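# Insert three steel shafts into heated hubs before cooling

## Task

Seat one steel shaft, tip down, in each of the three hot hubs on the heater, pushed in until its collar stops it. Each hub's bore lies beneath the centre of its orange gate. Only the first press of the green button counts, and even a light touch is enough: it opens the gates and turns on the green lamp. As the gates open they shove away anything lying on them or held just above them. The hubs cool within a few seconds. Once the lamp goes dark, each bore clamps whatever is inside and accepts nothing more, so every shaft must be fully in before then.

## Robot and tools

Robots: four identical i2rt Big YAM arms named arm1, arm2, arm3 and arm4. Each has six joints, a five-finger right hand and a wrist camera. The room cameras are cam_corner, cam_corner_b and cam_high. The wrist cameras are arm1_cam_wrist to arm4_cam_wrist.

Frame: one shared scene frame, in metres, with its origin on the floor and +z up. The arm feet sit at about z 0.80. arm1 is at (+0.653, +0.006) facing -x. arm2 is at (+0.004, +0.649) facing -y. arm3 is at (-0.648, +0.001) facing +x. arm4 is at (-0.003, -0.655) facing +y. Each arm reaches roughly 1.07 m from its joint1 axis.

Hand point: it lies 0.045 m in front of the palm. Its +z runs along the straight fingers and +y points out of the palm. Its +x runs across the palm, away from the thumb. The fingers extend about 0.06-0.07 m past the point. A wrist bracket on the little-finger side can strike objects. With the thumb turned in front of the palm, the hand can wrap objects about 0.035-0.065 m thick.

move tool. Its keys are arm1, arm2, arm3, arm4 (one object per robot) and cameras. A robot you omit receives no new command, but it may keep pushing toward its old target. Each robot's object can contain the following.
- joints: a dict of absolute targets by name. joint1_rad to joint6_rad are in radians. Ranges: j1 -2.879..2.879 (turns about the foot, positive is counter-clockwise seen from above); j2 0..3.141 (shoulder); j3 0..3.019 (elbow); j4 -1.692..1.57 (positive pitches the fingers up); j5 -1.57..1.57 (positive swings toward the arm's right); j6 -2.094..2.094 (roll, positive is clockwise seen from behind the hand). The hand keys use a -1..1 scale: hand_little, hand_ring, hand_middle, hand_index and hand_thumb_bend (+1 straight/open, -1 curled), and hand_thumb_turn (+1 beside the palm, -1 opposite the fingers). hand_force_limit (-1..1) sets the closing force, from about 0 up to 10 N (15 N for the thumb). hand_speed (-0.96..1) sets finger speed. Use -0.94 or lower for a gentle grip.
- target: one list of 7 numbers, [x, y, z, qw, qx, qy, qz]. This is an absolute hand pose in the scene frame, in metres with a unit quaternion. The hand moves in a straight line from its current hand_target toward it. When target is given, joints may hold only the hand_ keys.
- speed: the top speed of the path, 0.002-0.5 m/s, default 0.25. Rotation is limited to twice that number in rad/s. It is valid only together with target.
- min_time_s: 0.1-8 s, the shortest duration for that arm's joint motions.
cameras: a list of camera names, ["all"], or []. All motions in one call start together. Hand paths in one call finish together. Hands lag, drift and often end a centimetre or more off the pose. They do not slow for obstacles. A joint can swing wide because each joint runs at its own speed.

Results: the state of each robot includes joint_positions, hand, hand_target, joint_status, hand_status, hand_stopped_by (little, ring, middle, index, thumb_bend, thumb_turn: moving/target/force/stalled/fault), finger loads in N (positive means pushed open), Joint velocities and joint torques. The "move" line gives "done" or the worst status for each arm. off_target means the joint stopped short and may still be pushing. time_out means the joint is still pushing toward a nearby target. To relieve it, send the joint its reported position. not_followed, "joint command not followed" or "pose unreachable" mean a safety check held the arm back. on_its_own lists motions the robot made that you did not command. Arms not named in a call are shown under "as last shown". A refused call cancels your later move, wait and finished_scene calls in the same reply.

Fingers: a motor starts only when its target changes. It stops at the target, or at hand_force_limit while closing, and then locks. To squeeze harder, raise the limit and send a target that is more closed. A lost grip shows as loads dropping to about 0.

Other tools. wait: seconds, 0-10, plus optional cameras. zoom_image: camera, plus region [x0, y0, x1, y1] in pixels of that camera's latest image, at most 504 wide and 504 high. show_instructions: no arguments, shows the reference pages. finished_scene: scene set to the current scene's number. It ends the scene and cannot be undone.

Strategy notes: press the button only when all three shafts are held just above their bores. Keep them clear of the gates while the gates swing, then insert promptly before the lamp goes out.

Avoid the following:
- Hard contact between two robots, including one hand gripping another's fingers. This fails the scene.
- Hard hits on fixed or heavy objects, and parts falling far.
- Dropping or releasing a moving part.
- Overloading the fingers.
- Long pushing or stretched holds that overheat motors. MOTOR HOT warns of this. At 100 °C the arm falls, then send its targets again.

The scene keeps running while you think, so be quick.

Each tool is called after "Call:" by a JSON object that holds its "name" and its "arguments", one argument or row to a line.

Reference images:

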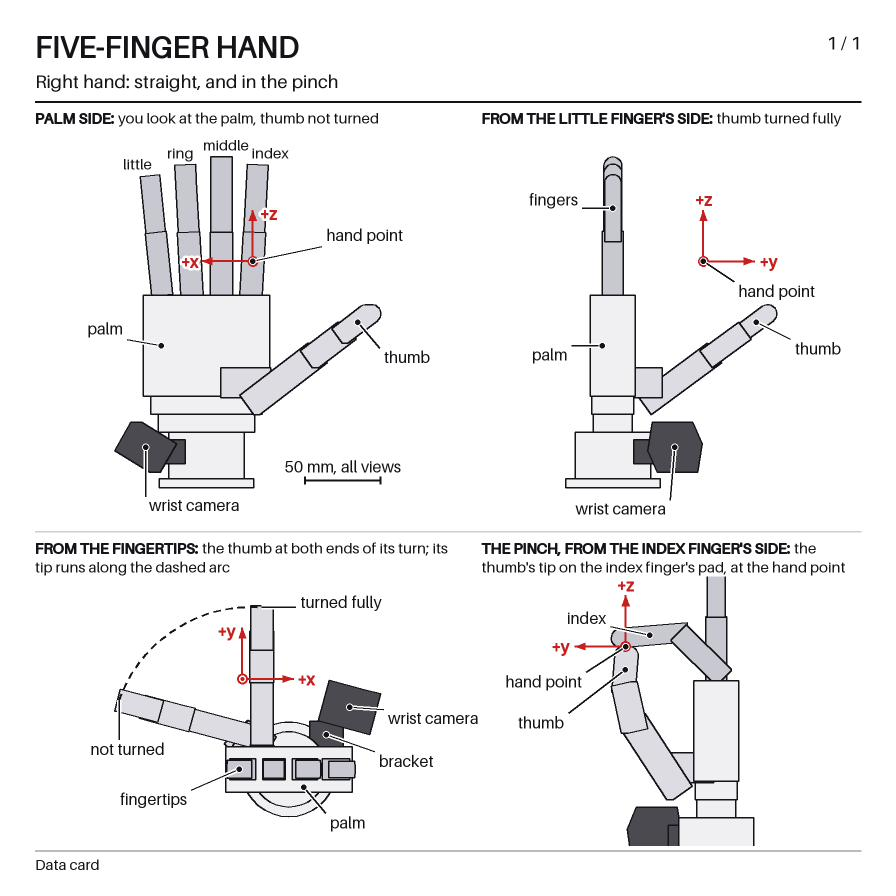

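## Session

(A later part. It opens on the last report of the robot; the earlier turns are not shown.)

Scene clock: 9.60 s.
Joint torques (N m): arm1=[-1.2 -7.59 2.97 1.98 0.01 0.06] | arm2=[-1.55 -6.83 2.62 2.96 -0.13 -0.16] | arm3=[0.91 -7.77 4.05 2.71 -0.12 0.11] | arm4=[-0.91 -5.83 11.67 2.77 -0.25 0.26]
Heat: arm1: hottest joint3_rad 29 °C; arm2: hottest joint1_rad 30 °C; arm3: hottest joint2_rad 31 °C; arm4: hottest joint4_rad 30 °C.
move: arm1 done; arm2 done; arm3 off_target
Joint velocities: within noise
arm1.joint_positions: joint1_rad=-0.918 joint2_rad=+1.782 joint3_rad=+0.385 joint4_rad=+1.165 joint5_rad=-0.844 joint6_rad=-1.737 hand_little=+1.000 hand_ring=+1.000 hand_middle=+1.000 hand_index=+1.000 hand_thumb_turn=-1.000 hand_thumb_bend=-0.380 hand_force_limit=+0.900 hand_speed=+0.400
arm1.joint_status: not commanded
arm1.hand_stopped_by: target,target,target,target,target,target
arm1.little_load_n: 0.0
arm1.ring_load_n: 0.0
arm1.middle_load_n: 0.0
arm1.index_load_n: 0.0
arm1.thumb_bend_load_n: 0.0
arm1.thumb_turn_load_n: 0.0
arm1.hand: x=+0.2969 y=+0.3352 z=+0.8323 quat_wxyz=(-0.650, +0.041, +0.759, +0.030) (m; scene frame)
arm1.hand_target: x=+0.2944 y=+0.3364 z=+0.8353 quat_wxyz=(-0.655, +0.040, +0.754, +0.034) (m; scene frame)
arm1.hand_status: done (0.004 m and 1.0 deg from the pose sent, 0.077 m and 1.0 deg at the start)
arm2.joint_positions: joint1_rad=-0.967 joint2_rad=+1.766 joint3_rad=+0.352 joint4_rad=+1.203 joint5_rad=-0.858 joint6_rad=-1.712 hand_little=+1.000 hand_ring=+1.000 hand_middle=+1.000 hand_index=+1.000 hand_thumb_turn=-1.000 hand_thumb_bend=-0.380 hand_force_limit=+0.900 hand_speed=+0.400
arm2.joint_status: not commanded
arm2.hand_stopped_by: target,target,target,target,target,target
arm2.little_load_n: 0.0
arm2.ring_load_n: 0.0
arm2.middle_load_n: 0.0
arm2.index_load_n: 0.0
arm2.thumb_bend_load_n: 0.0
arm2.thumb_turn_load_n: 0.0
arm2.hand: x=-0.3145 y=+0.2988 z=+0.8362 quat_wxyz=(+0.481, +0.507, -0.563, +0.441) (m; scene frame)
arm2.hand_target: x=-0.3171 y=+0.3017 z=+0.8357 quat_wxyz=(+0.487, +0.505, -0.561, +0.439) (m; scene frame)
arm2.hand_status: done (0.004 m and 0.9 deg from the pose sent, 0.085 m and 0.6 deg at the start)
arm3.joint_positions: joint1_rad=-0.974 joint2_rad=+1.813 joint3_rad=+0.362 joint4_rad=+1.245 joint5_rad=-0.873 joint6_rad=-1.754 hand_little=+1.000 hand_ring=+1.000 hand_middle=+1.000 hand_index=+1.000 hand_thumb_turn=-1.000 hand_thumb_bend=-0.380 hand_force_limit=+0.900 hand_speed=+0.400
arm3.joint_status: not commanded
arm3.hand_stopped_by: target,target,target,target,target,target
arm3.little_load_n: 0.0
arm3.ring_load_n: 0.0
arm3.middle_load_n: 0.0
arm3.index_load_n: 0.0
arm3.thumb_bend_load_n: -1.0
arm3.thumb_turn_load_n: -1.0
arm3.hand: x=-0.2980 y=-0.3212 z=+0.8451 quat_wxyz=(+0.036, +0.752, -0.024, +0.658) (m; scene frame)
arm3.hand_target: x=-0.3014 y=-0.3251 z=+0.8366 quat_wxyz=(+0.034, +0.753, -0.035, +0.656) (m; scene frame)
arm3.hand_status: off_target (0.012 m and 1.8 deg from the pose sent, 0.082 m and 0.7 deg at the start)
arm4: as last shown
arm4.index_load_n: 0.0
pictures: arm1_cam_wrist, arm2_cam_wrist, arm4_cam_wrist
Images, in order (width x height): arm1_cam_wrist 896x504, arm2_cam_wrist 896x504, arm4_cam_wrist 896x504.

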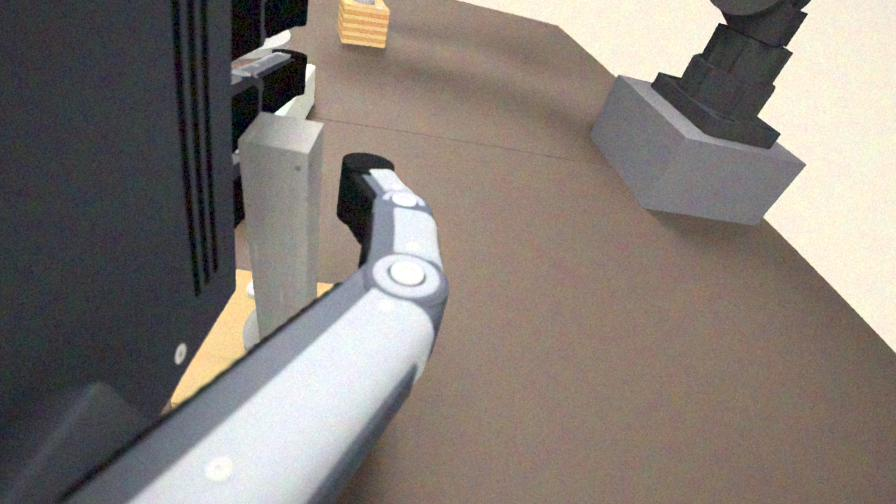

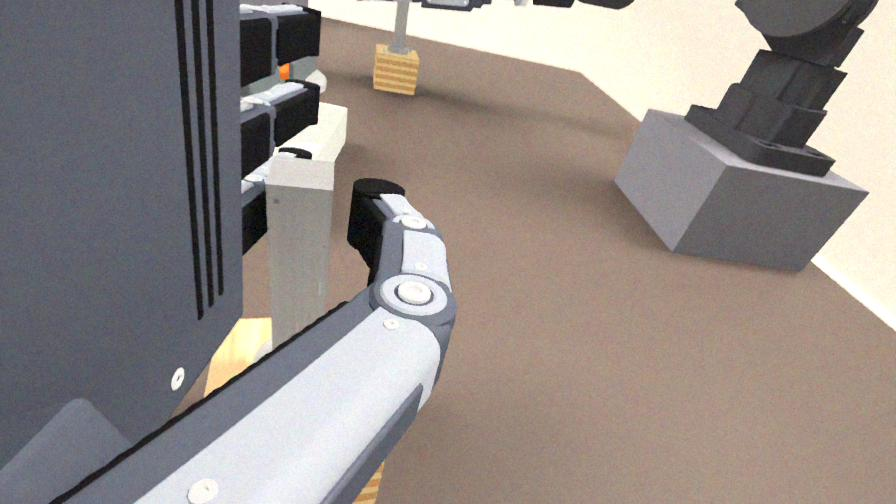

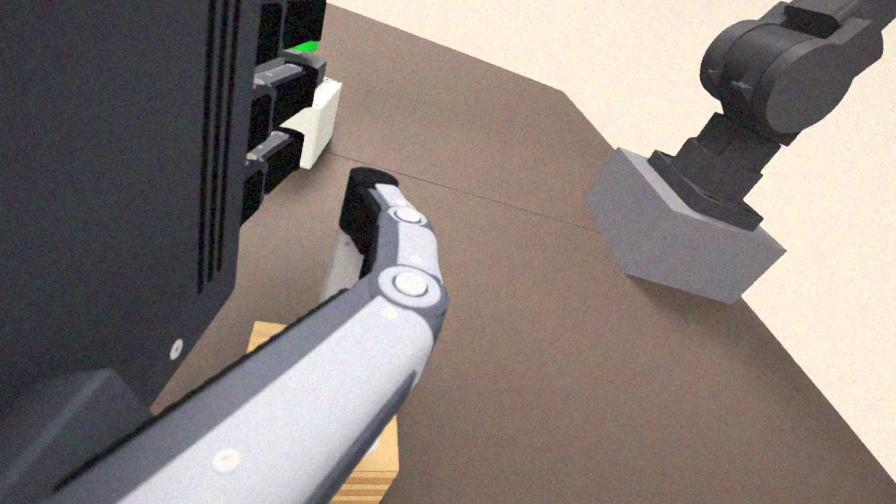

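Call:
{"name": "move", "arguments": {
  "arm2": {"target": [-0.3228, 0.3012, 0.834, 0.48754, 0.505, -0.56086, 0.43899], "speed": 0.05},
  "arm1": {"joints": {"hand_thumb_bend": -0.95, "hand_force_limit": 0.9, "hand_speed": -0.85}},
  "arm3": {"target": [-0.3010, -0.3265, 0.895, 0.03434, 0.75368, -0.0395, 0.65516], "speed": 0.12},
  "cameras": ["arm1_cam_wrist", "arm2_cam_wrist", "arm4_cam_wrist", "cam_corner", "cam_corner_b", "cam_high"]
}}

Call:
{"name": "zoom_image", "arguments": {
  "camera": "cam_corner_b",
  "region": [580, 180, 700, 300]
}}

Call:
{"name": "zoom_image", "arguments": {
  "camera": "cam_corner",
  "region": [180, 200, 300, 320]
}}

Call:
{"name": "zoom_image", "arguments": {
  "camera": "cam_high",
  "region": [260, 375, 380, 495]
}}

Scene clock: 12.87 s.
Joint torques (N m): arm1=[-1.26 -7.53 2.97 1.98 -0.06 0.07] | arm2=[-2.32 -7.65 3.74 2.89 -0.21 -0.15] | arm3=[-0.03 -9.76 6.13 1.28 -0.03 0.01] | arm4=[-0.85 -5.77 11.67 2.74 -0.25 0.26]
Heat: arm1: hottest joint3_rad 29 °C; arm2: hottest joint1_rad 30 °C; arm3: hottest joint2_rad 31 °C; arm4: hottest joint4_rad 30 °C.
move: arm1 off_target; arm2 done; arm3 done
Joint velocities: within noise
arm1.joint_positions: joint1_rad=-0.918 joint2_rad=+1.782 joint3_rad=+0.385 joint4_rad=+1.167 joint5_rad=-0.843 joint6_rad=-1.737 hand_little=+1.000 hand_ring=+1.000 hand_middle=+1.000 hand_index=+1.000 hand_thumb_turn=-1.000 hand_thumb_bend=-0.609 hand_force_limit=+0.900 hand_speed=-0.850
arm1.joint_status: hand_thumb_bend off_target (ended at -0.609, target -0.950); the others done
arm1.hand_stopped_by: target,target,target,target,force,target
arm1.little_load_n: 0.0
arm1.ring_load_n: 0.0
arm1.middle_load_n: 0.5
arm1.index_load_n: 0.0
arm1.thumb_bend_load_n: 15.0
arm1.thumb_turn_load_n: 2.5
arm1.hand: x=+0.2969 y=+0.3356 z=+0.8326 quat_wxyz=(-0.650, +0.041, +0.758, +0.031) (m; scene frame)
arm1.hand_target: x=+0.2944 y=+0.3363 z=+0.8354 quat_wxyz=(-0.655, +0.039, +0.754, +0.034) (m; scene frame)
arm1.hand_status: not commanded
arm2.joint_positions: joint1_rad=-0.970 joint2_rad=+1.777 joint3_rad=+0.352 joint4_rad=+1.204 joint5_rad=-0.865 joint6_rad=-1.712 hand_little=+1.000 hand_ring=+1.000 hand_middle=+1.000 hand_index=+1.000 hand_thumb_turn=-1.000 hand_thumb_bend=-0.380 hand_force_limit=+0.900 hand_speed=+0.400
arm2.joint_status: not commanded
arm2.hand_stopped_by: target,target,target,target,target,target
arm2.little_load_n: 0.0
arm2.ring_load_n: 0.0
arm2.middle_load_n: 0.0
arm2.index_load_n: 0.0
arm2.thumb_bend_load_n: 0.0
arm2.thumb_turn_load_n: 0.0
arm2.hand: x=-0.3135 y=+0.2997 z=+0.8320 quat_wxyz=(+0.476, +0.507, -0.565, +0.443) (m; scene frame)
arm2.hand_target: x=-0.3226 y=+0.3011 z=+0.8341 quat_wxyz=(+0.487, +0.505, -0.561, +0.439) (m; scene frame)
arm2.hand_status: done (0.010 m and 1.5 deg from the pose sent, 0.009 m and 0.9 deg at the start)
arm3.joint_positions: joint1_rad=-0.974 joint2_rad=+1.569 joint3_rad=+0.362 joint4_rad=+0.998 joint5_rad=-0.856 joint6_rad=-1.732 hand_little=+1.000 hand_ring=+1.000 hand_middle=+1.000 hand_index=+1.000 hand_thumb_turn=-1.000 hand_thumb_bend=-0.380 hand_force_limit=+0.900 hand_speed=+0.400
arm3.joint_status: not commanded
arm3.hand_stopped_by: target,target,target,target,target,target
arm3.little_load_n: 0.0
arm3.ring_load_n: 0.0
arm3.middle_load_n: 0.0
arm3.index_load_n: 0.0
arm3.thumb_bend_load_n: 0.0
arm3.thumb_turn_load_n: 0.0
arm3.hand: x=-0.2993 y=-0.3242 z=+0.8924 quat_wxyz=(+0.034, +0.753, -0.039, +0.656) (m; scene frame)
arm3.hand_target: x=-0.3016 y=-0.3282 z=+0.8937 quat_wxyz=(+0.035, +0.754, -0.045, +0.655) (m; scene frame)
arm3.hand_status: done (0.004 m and 0.2 deg from the pose sent, 0.050 m and 1.8 deg at the start)
arm4: as last shown
pictures: arm1_cam_wrist, arm2_cam_wrist, arm4_cam_wrist, cam_corner, cam_corner_b, cam_high
Images, in order (width x height): arm1_cam_wrist 896x504, arm2_cam_wrist 896x504, arm4_cam_wrist 896x504, cam_corner 896x504, cam_corner_b 896x504, cam_high 896x504.

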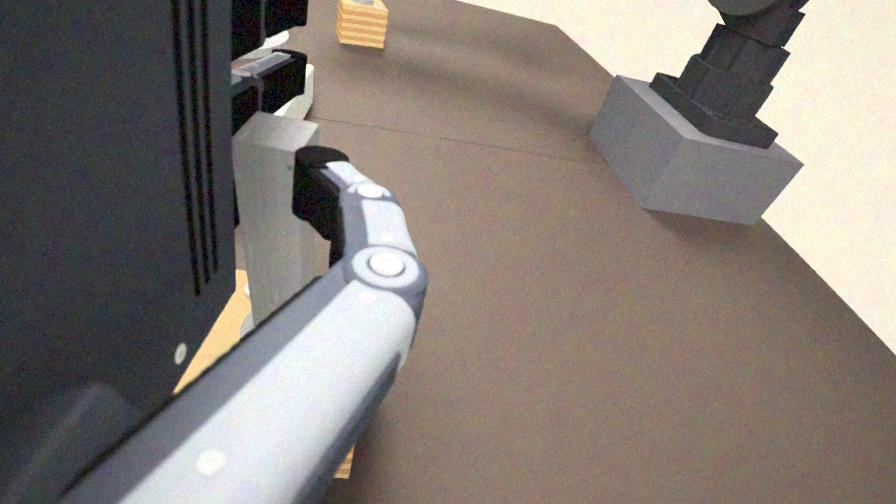

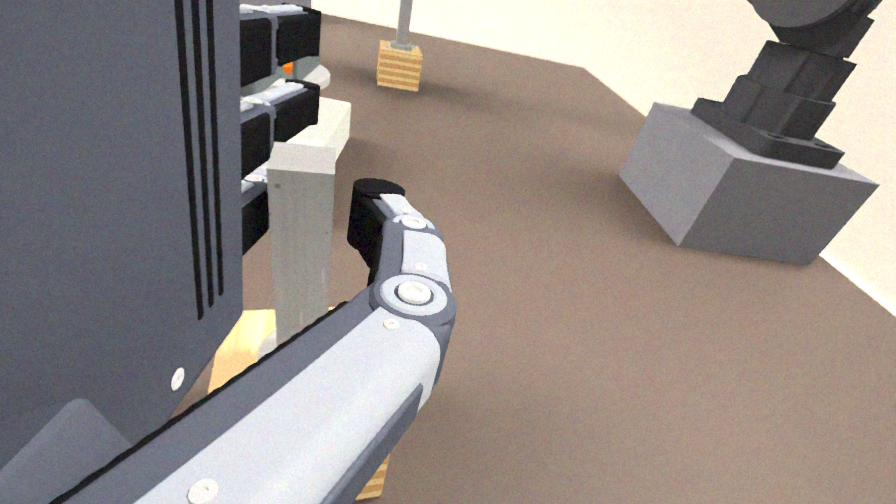

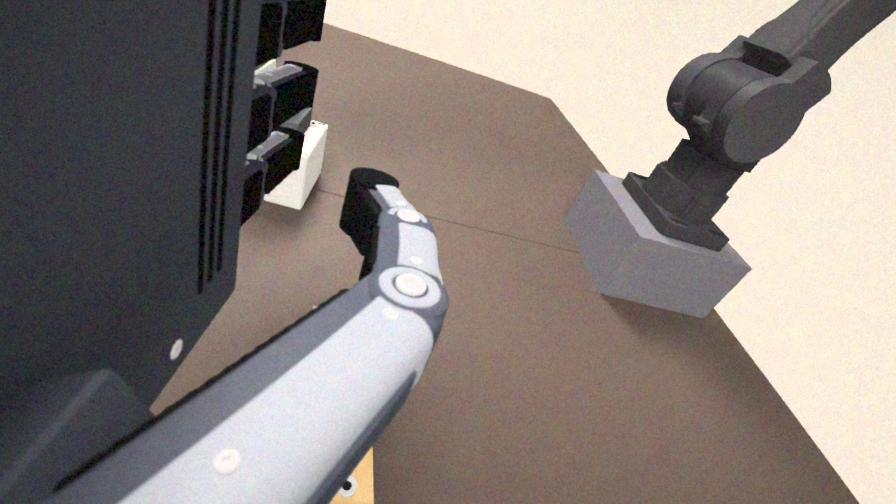

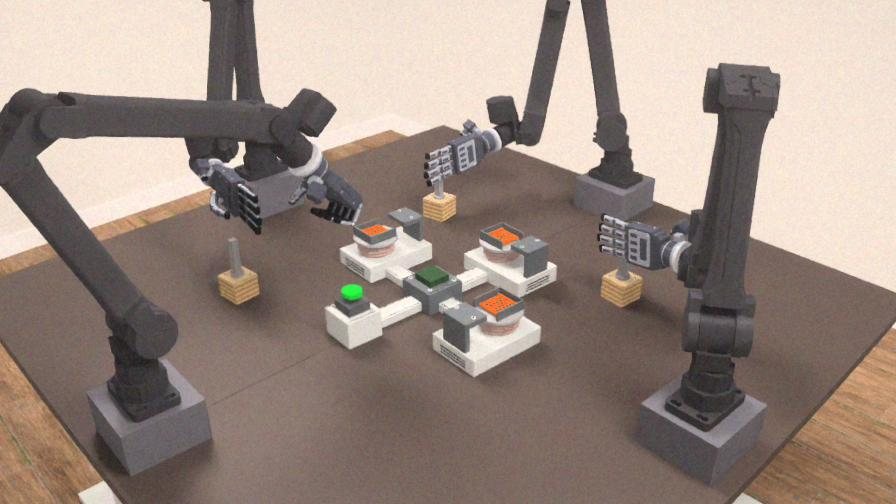

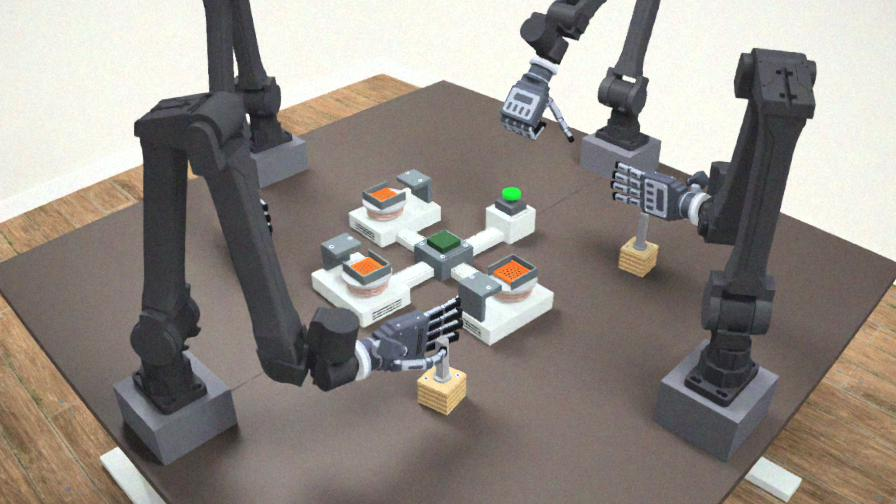

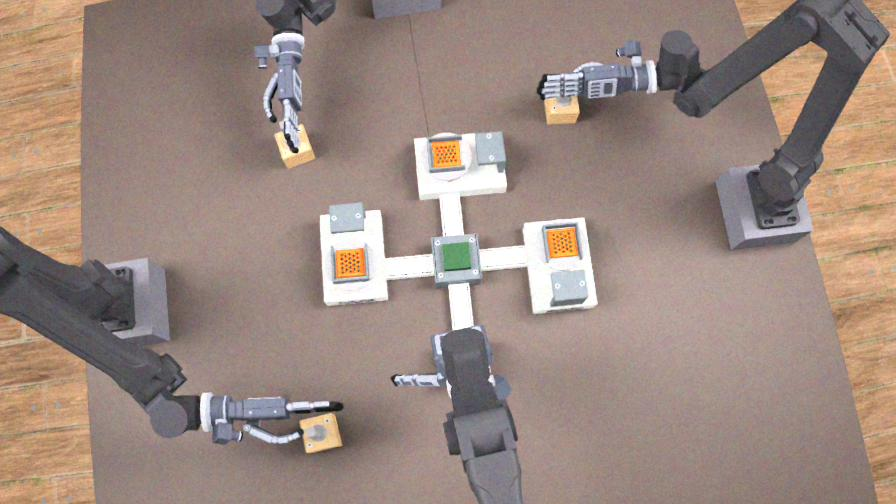

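Scaled by 4.200 from the camera's 896x504 image, which has a finer 1280x720 frame.

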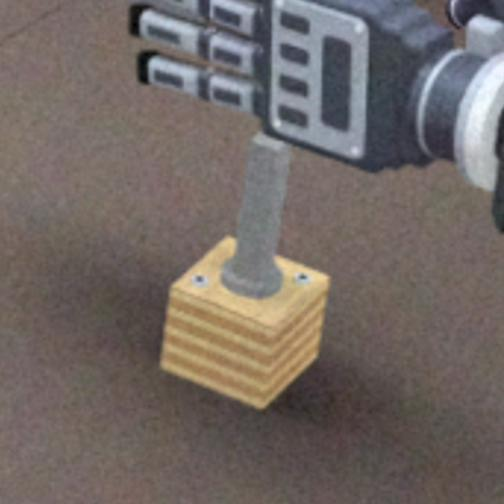

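Scaled by 4.200 from the camera's 896x504 image, which has a finer 1280x720 frame.

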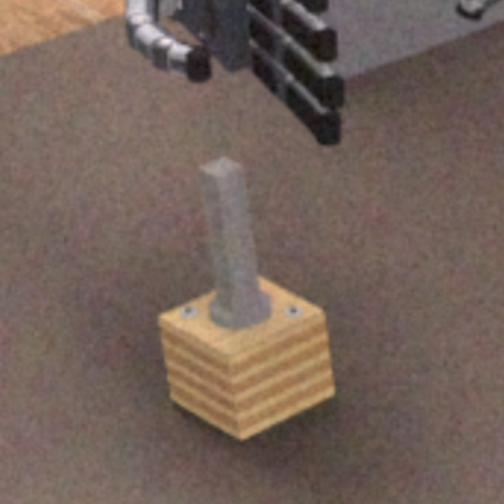

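Scaled by 4.200 from the camera's 896x504 image, which has a finer 1280x720 frame.

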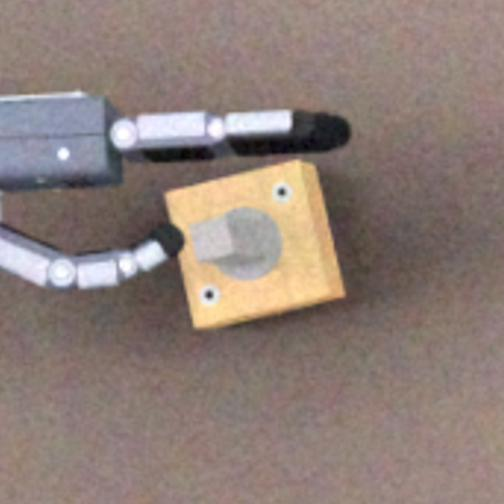

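Call:
{"name": "move", "arguments": {
  "arm2": {"target": [-0.3275, 0.3017, 0.832, 0.48754, 0.505, -0.56086, 0.43899], "speed": 0.08},
  "arm3": {"target": [-0.303, -0.3305, 0.885, 0.03434, 0.75368, -0.0395, 0.65516], "speed": 0.12, "joints": {"hand_thumb_bend": -0.3}},
  "cameras": ["arm2_cam_wrist", "arm4_cam_wrist"]
}}

Scene clock: 15.37 s.
Joint torques (N m): arm1=[-1.26 -7.53 2.96 2.04 -0.05 0.07] | arm2=[-3.78 -6.77 4.36 2.88 -0.12 -0.2] | arm3=[1.73 -7.41 6.32 2.88 -0.29 -0.07] | arm4=[-0.85 -5.83 11.69 2.74 -0.25 0.26]
Heat: arm1: hottest joint2_rad 29 °C; arm2: hottest joint1_rad 30 °C; arm3: hottest joint2_rad 31 °C; arm4: hottest joint4_rad 30 °C.
move: arm2 off_target; arm3 done
Joint velocities: within noise
arm1, arm4: as last shown
arm1.thumb_bend_load_n: 14.5
arm1.thumb_turn_load_n: 2.0
arm2.joint_positions: joint1_rad=-0.980 joint2_rad=+1.788 joint3_rad=+0.352 joint4_rad=+1.204 joint5_rad=-0.876 joint6_rad=-1.712 hand_little=+1.000 hand_ring=+1.000 hand_middle=+1.000 hand_index=+1.000 hand_thumb_turn=-1.000 hand_thumb_bend=-0.380 hand_force_limit=+0.900 hand_speed=+0.400
arm2.joint_status: not commanded
arm2.hand_stopped_by: target,target,target,target,target,target
arm2.little_load_n: 0.0
arm2.ring_load_n: 0.0
arm2.middle_load_n: 0.0
arm2.index_load_n: 0.0
arm2.thumb_bend_load_n: 0.0
arm2.thumb_turn_load_n: 0.0
arm2.hand: x=-0.3144 y=+0.3029 z=+0.8277 quat_wxyz=(+0.473, +0.506, -0.568, +0.445) (m; scene frame)
arm2.hand_target: x=-0.3273 y=+0.3019 z=+0.8322 quat_wxyz=(+0.487, +0.505, -0.561, +0.439) (m; scene frame)
arm2.hand_status: off_target (0.014 m and 2.0 deg from the pose sent, 0.014 m and 1.5 deg at the start)
arm3.joint_positions: joint1_rad=-0.981 joint2_rad=+1.587 joint3_rad=+0.362 joint4_rad=+0.998 joint5_rad=-0.870 joint6_rad=-1.732 hand_little=+1.000 hand_ring=+1.000 hand_middle=+1.000 hand_index=+1.000 hand_thumb_turn=-1.000 hand_thumb_bend=-0.300 hand_force_limit=+0.900 hand_speed=+0.400
arm3.joint_status: all done
arm3.hand_stopped_by: target,target,target,target,target,target
arm3.little_load_n: 0.0
arm3.ring_load_n: 0.0
arm3.middle_load_n: 0.0
arm3.index_load_n: 0.0
arm3.thumb_bend_load_n: 0.0
arm3.thumb_turn_load_n: 0.0
arm3.hand: x=-0.3011 y=-0.3235 z=+0.8846 quat_wxyz=(+0.026, +0.756, -0.042, +0.653) (m; scene frame)
arm3.hand_target: x=-0.3025 y=-0.3299 z=+0.8853 quat_wxyz=(+0.034, +0.754, -0.039, +0.655) (m; scene frame)
arm3.hand_status: done (0.007 m and 1.0 deg from the pose sent, 0.010 m and 0.2 deg at the start)
arm4.thumb_turn_load_n: -0.5
pictures: arm2_cam_wrist, arm4_cam_wrist
Images, in order (width x height): arm2_cam_wrist 896x504, arm4_cam_wrist 896x504.

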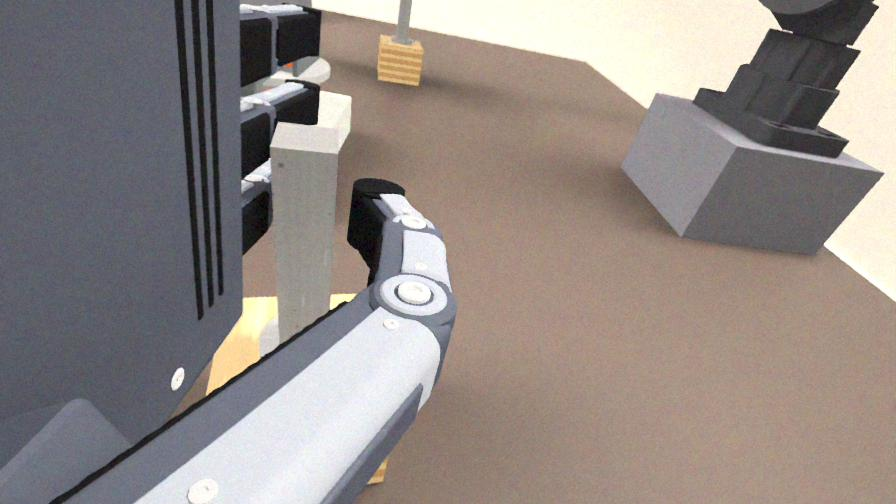

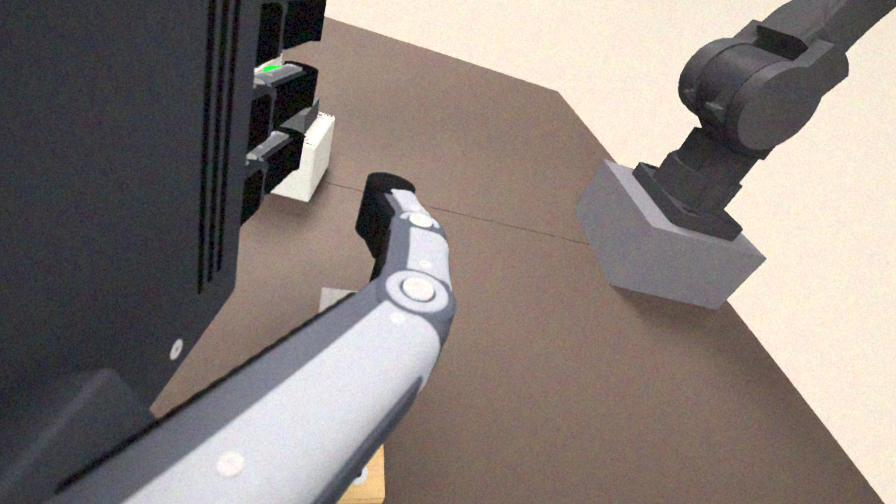

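Call:
{"name": "move", "arguments": {
  "arm2": {"target": [-0.305, 0.292, 0.836, 0.48754, 0.505, -0.56086, 0.43899], "speed": 0.08},
  "arm3": {"target": [-0.303, -0.3425, 0.885, 0.03434, 0.75368, -0.0395, 0.65516], "speed": 0.12, "joints": {"hand_thumb_bend": -0.25}},
  "cameras": ["arm2_cam_wrist", "arm4_cam_wrist", "cam_high"]
}}

Call:
{"name": "zoom_image", "arguments": {
  "camera": "cam_high",
  "region": [260, 375, 380, 495]
}}

Scene clock: 18.40 s.
Joint torques (N m): arm1=[-1.26 -7.71 3 1.98 -0.05 0.07] | arm2=[-0.32 -8.47 2.21 2.96 0.02 0.08] | arm3=[0.44 -8.64 7.79 2.13 -0.36 -0.12] | arm4=[-0.91 -5.83 11.67 2.74 -0.25 0.26]
Heat: arm1: hottest joint2_rad 29 °C; arm2: hottest joint1_rad 30 °C; arm3: hottest joint2_rad 31 °C; arm4: hottest joint4_rad 30 °C.
move: arm2 done; arm3 off_target
Joint velocities: within noise
arm1, arm4: as last shown
arm2.joint_positions: joint1_rad=-0.936 joint2_rad=+1.788 joint3_rad=+0.344 joint4_rad=+1.226 joint5_rad=-0.813 joint6_rad=-1.712 hand_little=+1.000 hand_ring=+1.000 hand_middle=+1.000 hand_index=+1.000 hand_thumb_turn=-1.000 hand_thumb_bend=-0.380 hand_force_limit=+0.900 hand_speed=+0.400
arm2.joint_status: not commanded
arm2.hand_stopped_by: target,target,target,target,target,target
arm2.little_load_n: 0.0
arm2.ring_load_n: 0.0
arm2.middle_load_n: 0.0
arm2.index_load_n: 0.0
arm2.thumb_bend_load_n: 0.0
arm2.thumb_turn_load_n: 0.0
arm2.hand: x=-0.3089 y=+0.2953 z=+0.8290 quat_wxyz=(+0.481, +0.506, -0.569, +0.435) (m; scene frame)
arm2.hand_target: x=-0.3051 y=+0.2925 z=+0.8356 quat_wxyz=(+0.487, +0.505, -0.561, +0.439) (m; scene frame)
arm2.hand_status: done (0.009 m and 1.3 deg from the pose sent, 0.017 m and 2.0 deg at the start)
arm3.joint_positions: joint1_rad=-1.005 joint2_rad=+1.602 joint3_rad=+0.371 joint4_rad=+0.998 joint5_rad=-0.892 joint6_rad=-1.736 hand_little=+1.000 hand_ring=+1.000 hand_middle=+1.000 hand_index=+1.000 hand_thumb_turn=-1.000 hand_thumb_bend=-0.250 hand_force_limit=+0.900 hand_speed=+0.400
arm3.joint_status: all done
arm3.hand_stopped_by: target,target,target,target,target,target
arm3.little_load_n: 0.0
arm3.ring_load_n: 0.0
arm3.middle_load_n: 0.0
arm3.index_load_n: 0.0
arm3.thumb_bend_load_n: 0.0
arm3.thumb_turn_load_n: 0.0
arm3.hand: x=-0.3051 y=-0.3302 z=+0.8818 quat_wxyz=(+0.025, +0.755, -0.044, +0.653) (m; scene frame)
arm3.hand_target: x=-0.3029 y=-0.3424 z=+0.8850 quat_wxyz=(+0.034, +0.754, -0.040, +0.655) (m; scene frame)
arm3.hand_status: off_target (0.013 m and 1.3 deg from the pose sent, 0.019 m and 1.0 deg at the start)
arm4.thumb_turn_load_n: 0.0
pictures: arm2_cam_wrist, arm4_cam_wrist, cam_high
Images, in order (width x height): arm2_cam_wrist 896x504, arm4_cam_wrist 896x504, cam_high 896x504.

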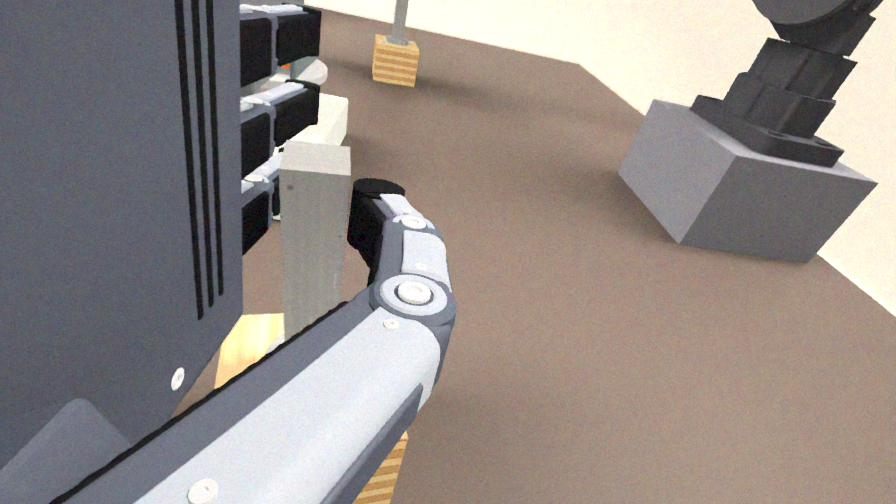

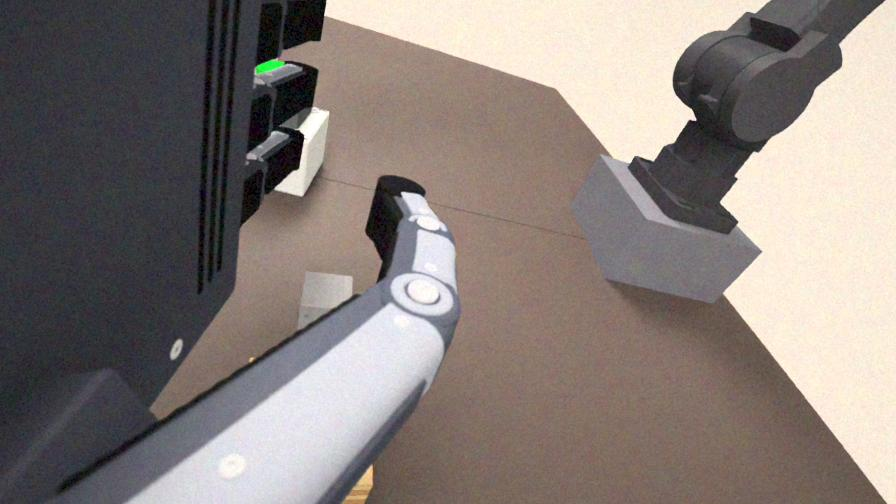

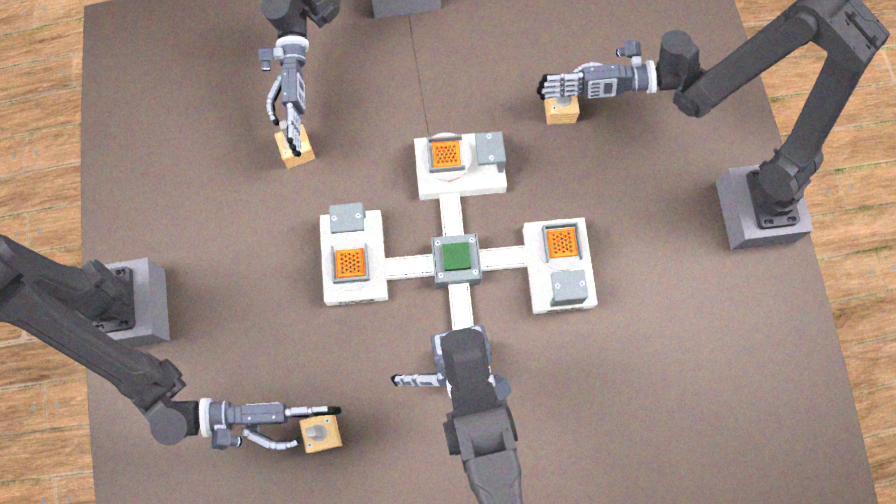

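Scaled by 4.200 from the camera's 896x504 image, which has a finer 1280x720 frame.

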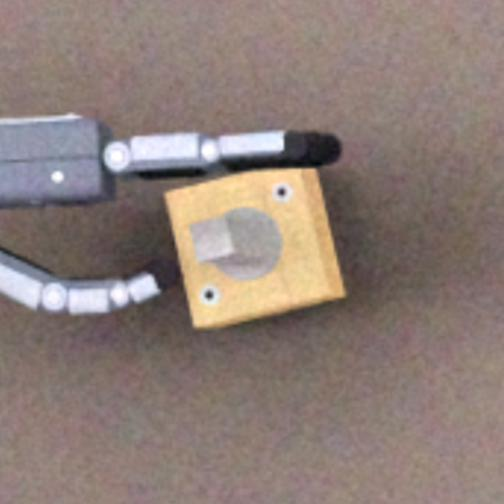

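Call:
{"name": "move", "arguments": {
  "arm2": {"target": [-0.322, 0.2905, 0.836, 0.48754, 0.505, -0.56086, 0.43899], "speed": 0.08},
  "arm3": {"target": [-0.289, -0.341, 0.885, 0.03434, 0.75368, -0.0395, 0.65516], "speed": 0.08},
  "cameras": ["arm2_cam_wrist", "arm4_cam_wrist"]
}}

Scene clock: 20.90 s.
Joint torques (N m): arm1=[-1.26 -7.65 2.96 2 -0.07 0.07] | arm2=[-2.32 -8.47 4.52 1.58 -0.25 -0.07] | arm3=[2.61 -9.17 8.16 2.45 -0.07 -0.05] | arm4=[-0.79 -5.89 11.69 2.74 -0.25 0.26]
Heat: arm1: hottest joint2_rad 29 °C; arm2: hottest joint1_rad 30 °C; arm3: hottest joint2_rad 31 °C; arm4: hottest joint4_rad 30 °C.
move: arm2 done; arm3 off_target
Joint velocities: within noise
arm1, arm4: as last shown
arm1.ring_load_n: -0.5
arm1.thumb_bend_load_n: 15.0
arm1.thumb_turn_load_n: 2.5
arm2.joint_positions: joint1_rad=-0.942 joint2_rad=+1.788 joint3_rad=+0.357 joint4_rad=+1.226 joint5_rad=-0.831 joint6_rad=-1.712 hand_little=+1.000 hand_ring=+1.000 hand_middle=+1.000 hand_index=+1.000 hand_thumb_turn=-1.000 hand_thumb_bend=-0.380 hand_force_limit=+0.900 hand_speed=+0.400
arm2.joint_status: not commanded
arm2.hand_stopped_by: target,target,target,target,target,target
arm2.little_load_n: 0.0
arm2.ring_load_n: 0.0
arm2.middle_load_n: 0.0
arm2.index_load_n: 0.0
arm2.thumb_bend_load_n: 0.0
arm2.thumb_turn_load_n: 0.0
arm2.hand: x=-0.3121 y=+0.2923 z=+0.8330 quat_wxyz=(+0.483, +0.509, -0.562, +0.439) (m; scene frame)
arm2.hand_target: x=-0.3221 y=+0.2900 z=+0.8363 quat_wxyz=(+0.488, +0.505, -0.561, +0.439) (m; scene frame)
arm2.hand_status: done (0.010 m and 0.7 deg from the pose sent, 0.016 m and 1.3 deg at the start)
arm3.joint_positions: joint1_rad=-0.995 joint2_rad=+1.615 joint3_rad=+0.386 joint4_rad=+0.998 joint5_rad=-0.861 joint6_rad=-1.736 hand_little=+1.000 hand_ring=+1.000 hand_middle=+1.000 hand_index=+1.000 hand_thumb_turn=-1.000 hand_thumb_bend=-0.250 hand_force_limit=+0.900 hand_speed=+0.400
arm3.joint_status: not commanded
arm3.hand_stopped_by: target,target,target,target,target,target
arm3.little_load_n: 0.0
arm3.ring_load_n: 0.0
arm3.middle_load_n: 0.0
arm3.index_load_n: 0.0
arm3.thumb_bend_load_n: 0.0
arm3.thumb_turn_load_n: 0.0
arm3.hand: x=-0.3015 y=-0.3376 z=+0.8812 quat_wxyz=(+0.034, +0.756, -0.050, +0.651) (m; scene frame)
arm3.hand_target: x=-0.2920 y=-0.3436 z=+0.8851 quat_wxyz=(+0.037, +0.753, -0.042, +0.655) (m; scene frame)
arm3.hand_status: off_target (0.013 m and 1.3 deg from the pose sent, 0.020 m and 1.3 deg at the start)
arm4.thumb_turn_load_n: -0.5
pictures: arm2_cam_wrist, arm4_cam_wrist
Images, in order (width x height): arm2_cam_wrist 896x504, arm4_cam_wrist 896x504.

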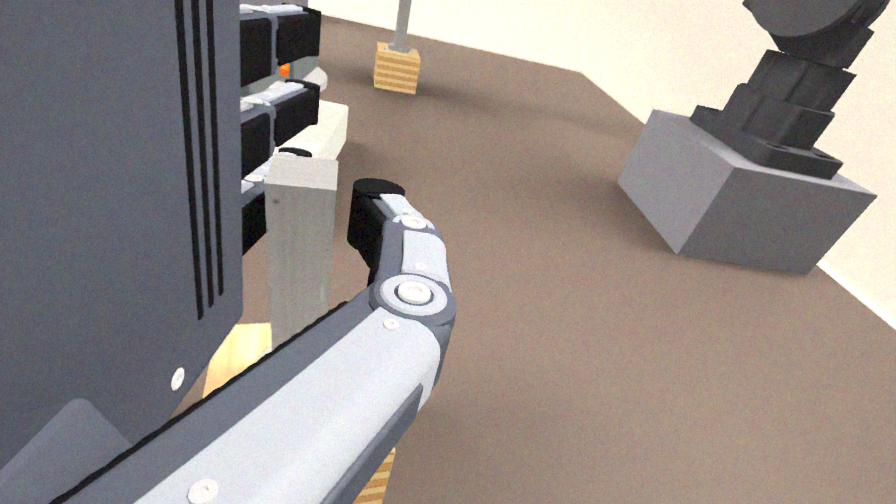

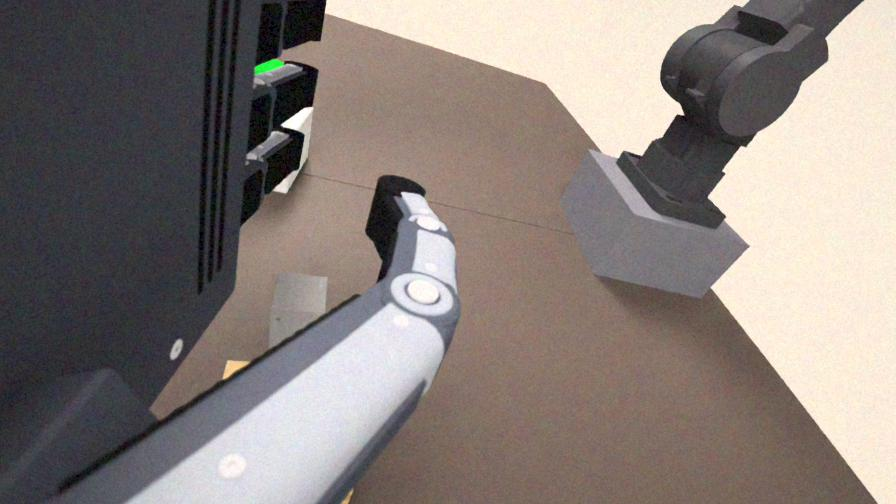

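Call:
{"name": "move", "arguments": {
  "arm2": {"target": [-0.327, 0.2908, 0.834, 0.48754, 0.505, -0.56086, 0.43899], "speed": 0.06, "joints": {"hand_thumb_bend": -0.95, "hand_force_limit": 0.9, "hand_speed": -0.85}},
  "arm3": {"target": [-0.290, -0.345, 0.838, 0.03434, 0.75368, -0.0395, 0.65516], "speed": 0.08, "joints": {"hand_thumb_bend": -0.38}},
  "cameras": ["arm2_cam_wrist", "arm4_cam_wrist", "cam_corner_b"]
}}

Scene clock: 24.43 s.
Joint torques (N m): arm1=[-1.26 -7.65 2.97 2 -0.06 0.07] | arm2=[-2.61 -6.65 4.96 1.69 -0.23 -0.08] | arm3=[2.37 -9.7 5.59 3.7 -0.37 0] | arm4=[-0.91 -5.83 11.69 2.76 -0.25 0.26]
Heat: arm1: hottest joint2_rad 29 °C; arm2: hottest joint1_rad 30 °C; arm3: hottest joint2_rad 31 °C; arm4: hottest joint3_rad 30 °C.
move: arm2 off_target; arm3 off_target
Joint velocities: within noise
arm1, arm4: as last shown
arm1.ring_load_n: 0.0
arm1.index_load_n: 0.5
arm2.joint_positions: joint1_rad=-0.953 joint2_rad=+1.788 joint3_rad=+0.361 joint4_rad=+1.226 joint5_rad=-0.847 joint6_rad=-1.712 hand_little=+1.000 hand_ring=+1.000 hand_middle=+1.000 hand_index=+1.000 hand_thumb_turn=-1.000 hand_thumb_bend=-0.941 hand_force_limit=+0.900 hand_speed=-0.850
arm2.joint_status: all done
arm2.hand_stopped_by: target,target,target,target,stalled,target
arm2.little_load_n: 0.0
arm2.ring_load_n: 0.0
arm2.middle_load_n: 0.0
arm2.index_load_n: 0.0
arm2.thumb_bend_load_n: 12.5
arm2.thumb_turn_load_n: 1.0
arm2.hand: x=-0.3148 y=+0.2932 z=+0.8347 quat_wxyz=(+0.484, +0.509, -0.559, +0.441) (m; scene frame)
arm2.hand_target: x=-0.3264 y=+0.2913 z=+0.8337 quat_wxyz=(+0.487, +0.505, -0.561, +0.439) (m; scene frame)
arm2.hand_status: off_target (0.012 m and 0.7 deg from the pose sent, 0.015 m and 0.7 deg at the start)
arm3.joint_positions: joint1_rad=-0.995 joint2_rad=+1.825 joint3_rad=+0.405 joint4_rad=+1.170 joint5_rad=-0.862 joint6_rad=-1.736 hand_little=+1.000 hand_ring=+1.000 hand_middle=+1.000 hand_index=+1.000 hand_thumb_turn=-1.000 hand_thumb_bend=-0.380 hand_force_limit=+0.900 hand_speed=+0.400
arm3.joint_status: all done
arm3.hand_stopped_by: target,target,target,target,target,target
arm3.little_load_n: 0.0
arm3.ring_load_n: 0.0
arm3.middle_load_n: 0.0
arm3.index_load_n: 0.0
arm3.thumb_bend_load_n: 0.0
arm3.thumb_turn_load_n: 0.0
arm3.hand: x=-0.2992 y=-0.3405 z=+0.8327 quat_wxyz=(+0.027, +0.760, -0.054, +0.647) (m; scene frame)
arm3.hand_target: x=-0.2906 y=-0.3444 z=+0.8380 quat_wxyz=(+0.034, +0.754, -0.040, +0.655) (m; scene frame)
arm3.hand_status: off_target (0.012 m and 2.2 deg from the pose sent, 0.045 m and 1.3 deg at the start)
arm4.thumb_turn_load_n: 0.0
pictures: arm2_cam_wrist, arm4_cam_wrist, cam_corner_b
Images, in order (width x height): arm2_cam_wrist 896x504, arm4_cam_wrist 896x504, cam_corner_b 896x504.

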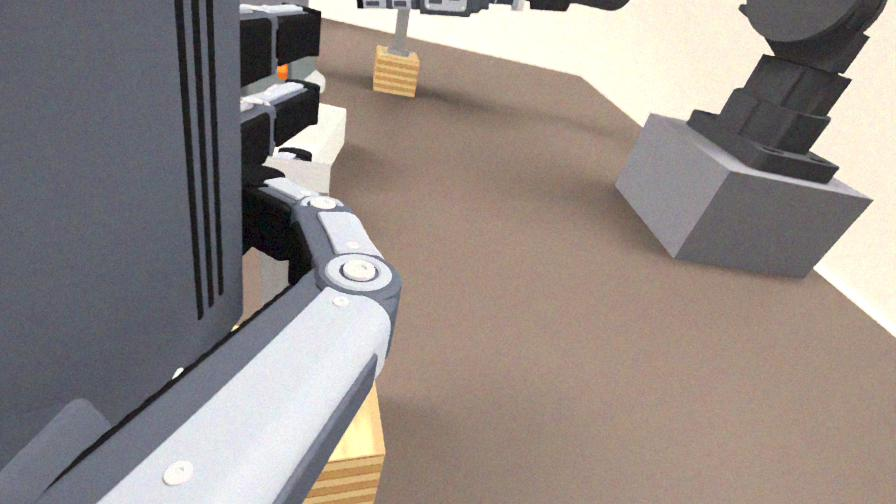

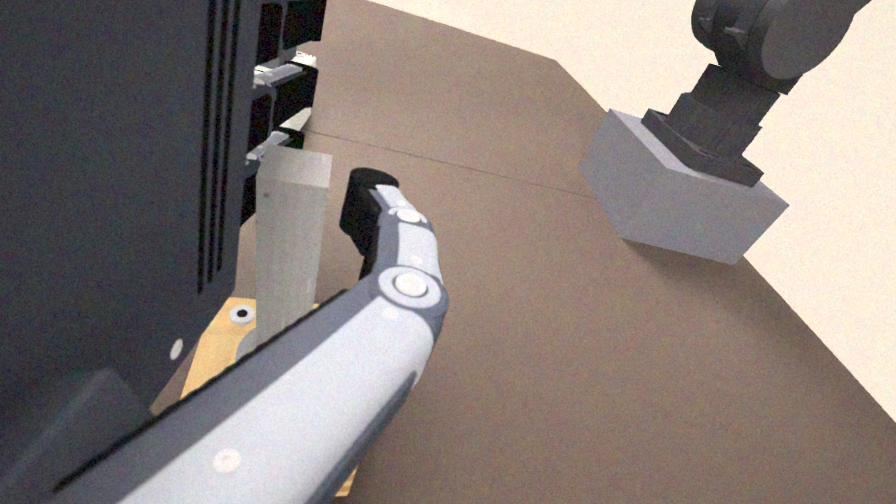

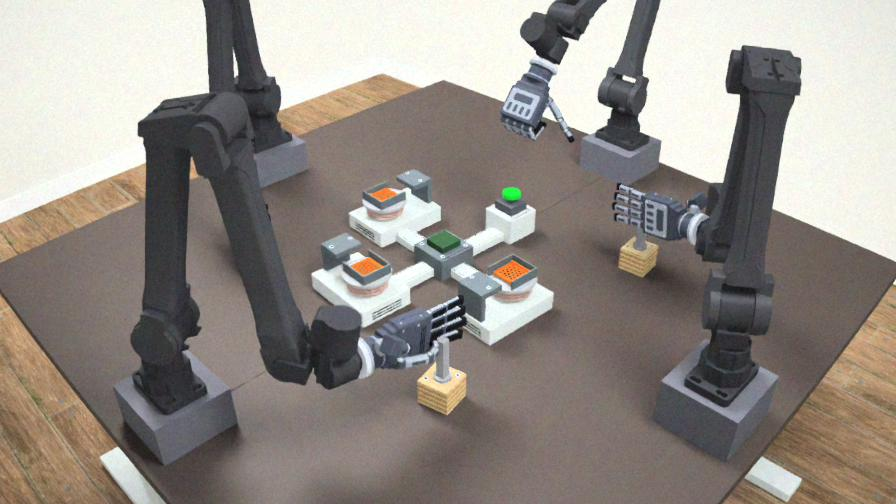

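Call:
{"name": "move", "arguments": {
  "arm2": {"target": [-0.320, 0.281, 0.834, 0.48754, 0.505, -0.56086, 0.43899], "speed": 0.05, "joints": {"hand_thumb_bend": -0.36, "hand_speed": 0.48}},
  "arm3": {"target": [-0.284, -0.3455, 0.838, 0.03434, 0.75368, -0.0395, 0.65516], "speed": 0.05},
  "cameras": ["arm2_cam_wrist", "arm4_cam_wrist"]
}}

Scene clock: 25.67 s.
Joint torques (N m): arm1=[-1.26 -7.47 2.96 2.02 -0.06 0.07] | arm2=[-0.62 -7.18 5.05 2.24 0.01 0.01] | arm3=[2.67 -9.58 5.82 3.38 -0.1 0.01] | arm4=[-0.91 -5.83 11.67 2.76 -0.25 0.26]
Heat: arm1: hottest joint2_rad 29 °C; arm2: hottest joint1_rad 30 °C; arm3: hottest joint2_rad 31 °C; arm4: hottest joint3_rad 30 °C.
move: arm2 done; arm3 off_target
Joint velocities: within noise
arm1: as last shown
arm1.index_load_n: 0.0
arm1.thumb_bend_load_n: 14.5
arm1.thumb_turn_load_n: 2.0
arm2.joint_positions: joint1_rad=-0.934 joint2_rad=+1.788 joint3_rad=+0.363 joint4_rad=+1.226 joint5_rad=-0.815 joint6_rad=-1.712 hand_little=+1.000 hand_ring=+1.000 hand_middle=+1.000 hand_index=+1.000 hand_thumb_turn=-1.000 hand_thumb_bend=-0.360 hand_force_limit=+0.900 hand_speed=+0.480
arm2.joint_status: all done
arm2.hand_stopped_by: target,target,target,target,target,target
arm2.little_load_n: 0.0
arm2.ring_load_n: 0.0
arm2.middle_load_n: 0.0
arm2.index_load_n: 0.0
arm2.thumb_bend_load_n: 0.0
arm2.thumb_turn_load_n: 0.0
arm2.hand: x=-0.3147 y=+0.2897 z=+0.8345 quat_wxyz=(+0.487, +0.508, -0.562, +0.435) (m; scene frame)
arm2.hand_target: x=-0.3197 y=+0.2810 z=+0.8341 quat_wxyz=(+0.487, +0.506, -0.560, +0.439) (m; scene frame)
arm2.hand_status: done (0.010 m and 0.6 deg from the pose sent, 0.013 m and 0.7 deg at the start)
arm3.joint_positions: joint1_rad=-0.983 joint2_rad=+1.830 joint3_rad=+0.416 joint4_rad=+1.170 joint5_rad=-0.856 joint6_rad=-1.736 hand_little=+1.000 hand_ring=+1.000 hand_middle=+1.000 hand_index=+1.000 hand_thumb_turn=-1.000 hand_thumb_bend=-0.380 hand_force_limit=+0.900 hand_speed=+0.400
arm3.joint_status: not commanded
arm3.hand_stopped_by: target,target,target,target,target,target
arm3.little_load_n: 0.0
arm3.ring_load_n: 0.0
arm3.middle_load_n: 0.0
arm3.index_load_n: 0.0
arm3.thumb_bend_load_n: 0.0
arm3.thumb_turn_load_n: 0.0
arm3.hand: x=-0.2931 y=-0.3410 z=+0.8336 quat_wxyz=(+0.028, +0.759, -0.050, +0.648) (m; scene frame)
arm3.hand_target: x=-0.2844 y=-0.3453 z=+0.8381 quat_wxyz=(+0.034, +0.754, -0.039, +0.655) (m; scene frame)
arm3.hand_status: off_target (0.011 m and 1.8 deg from the pose sent, 0.017 m and 2.2 deg at the start)
arm4.joint_positions: joint1_rad=+0.084 joint2_rad=+1.144 joint3_rad=+0.886 joint4_rad=-0.575 joint5_rad=+0.044 joint6_rad=+0.001 hand_little=-1.000 hand_ring=-1.000 hand_middle=-1.000 hand_index=-1.000 hand_thumb_turn=+1.000 hand_thumb_bend=+1.000 hand_force_limit=+0.000 hand_speed=+0.200
arm4.joint_status: not commanded
arm4.hand_stopped_by: target,target,target,target,target,target
arm4.little_load_n: 0.0
arm4.ring_load_n: 0.0
arm4.middle_load_n: 0.0
arm4.index_load_n: 0.0
arm4.thumb_bend_load_n: 0.0
arm4.thumb_turn_load_n: 0.0
arm4.hand: x=-0.0441 y=-0.2229 z=+0.9669 quat_wxyz=(-0.358, +0.933, +0.013, +0.011) (m; scene frame)
arm4.hand_target: x=-0.0428 y=-0.2109 z=+0.9762 quat_wxyz=(-0.377, +0.926, +0.000, +0.006) (m; scene frame)
arm4.hand_status: not commanded
pictures: arm2_cam_wrist, arm4_cam_wrist
Images, in order (width x height): arm2_cam_wrist 896x504, arm4_cam_wrist 896x504.

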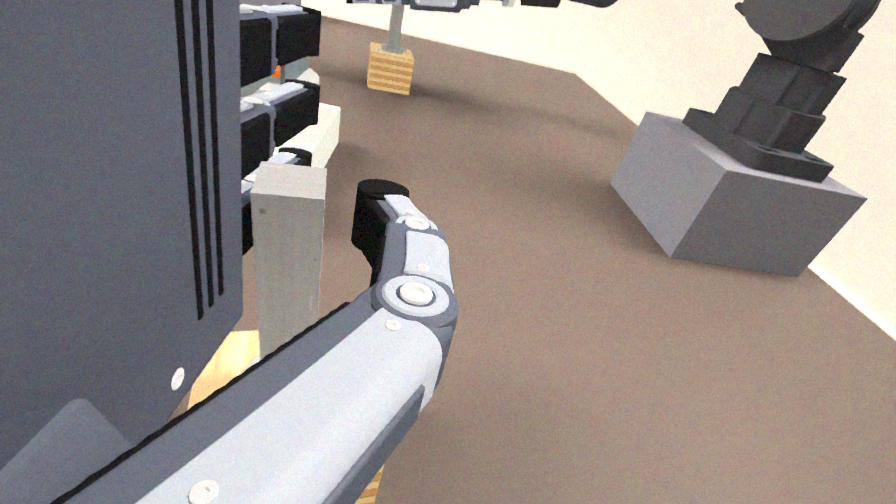

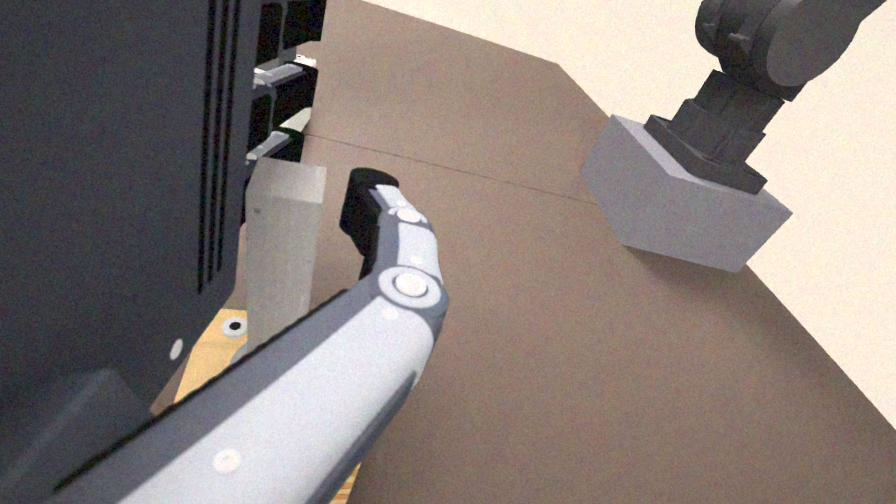

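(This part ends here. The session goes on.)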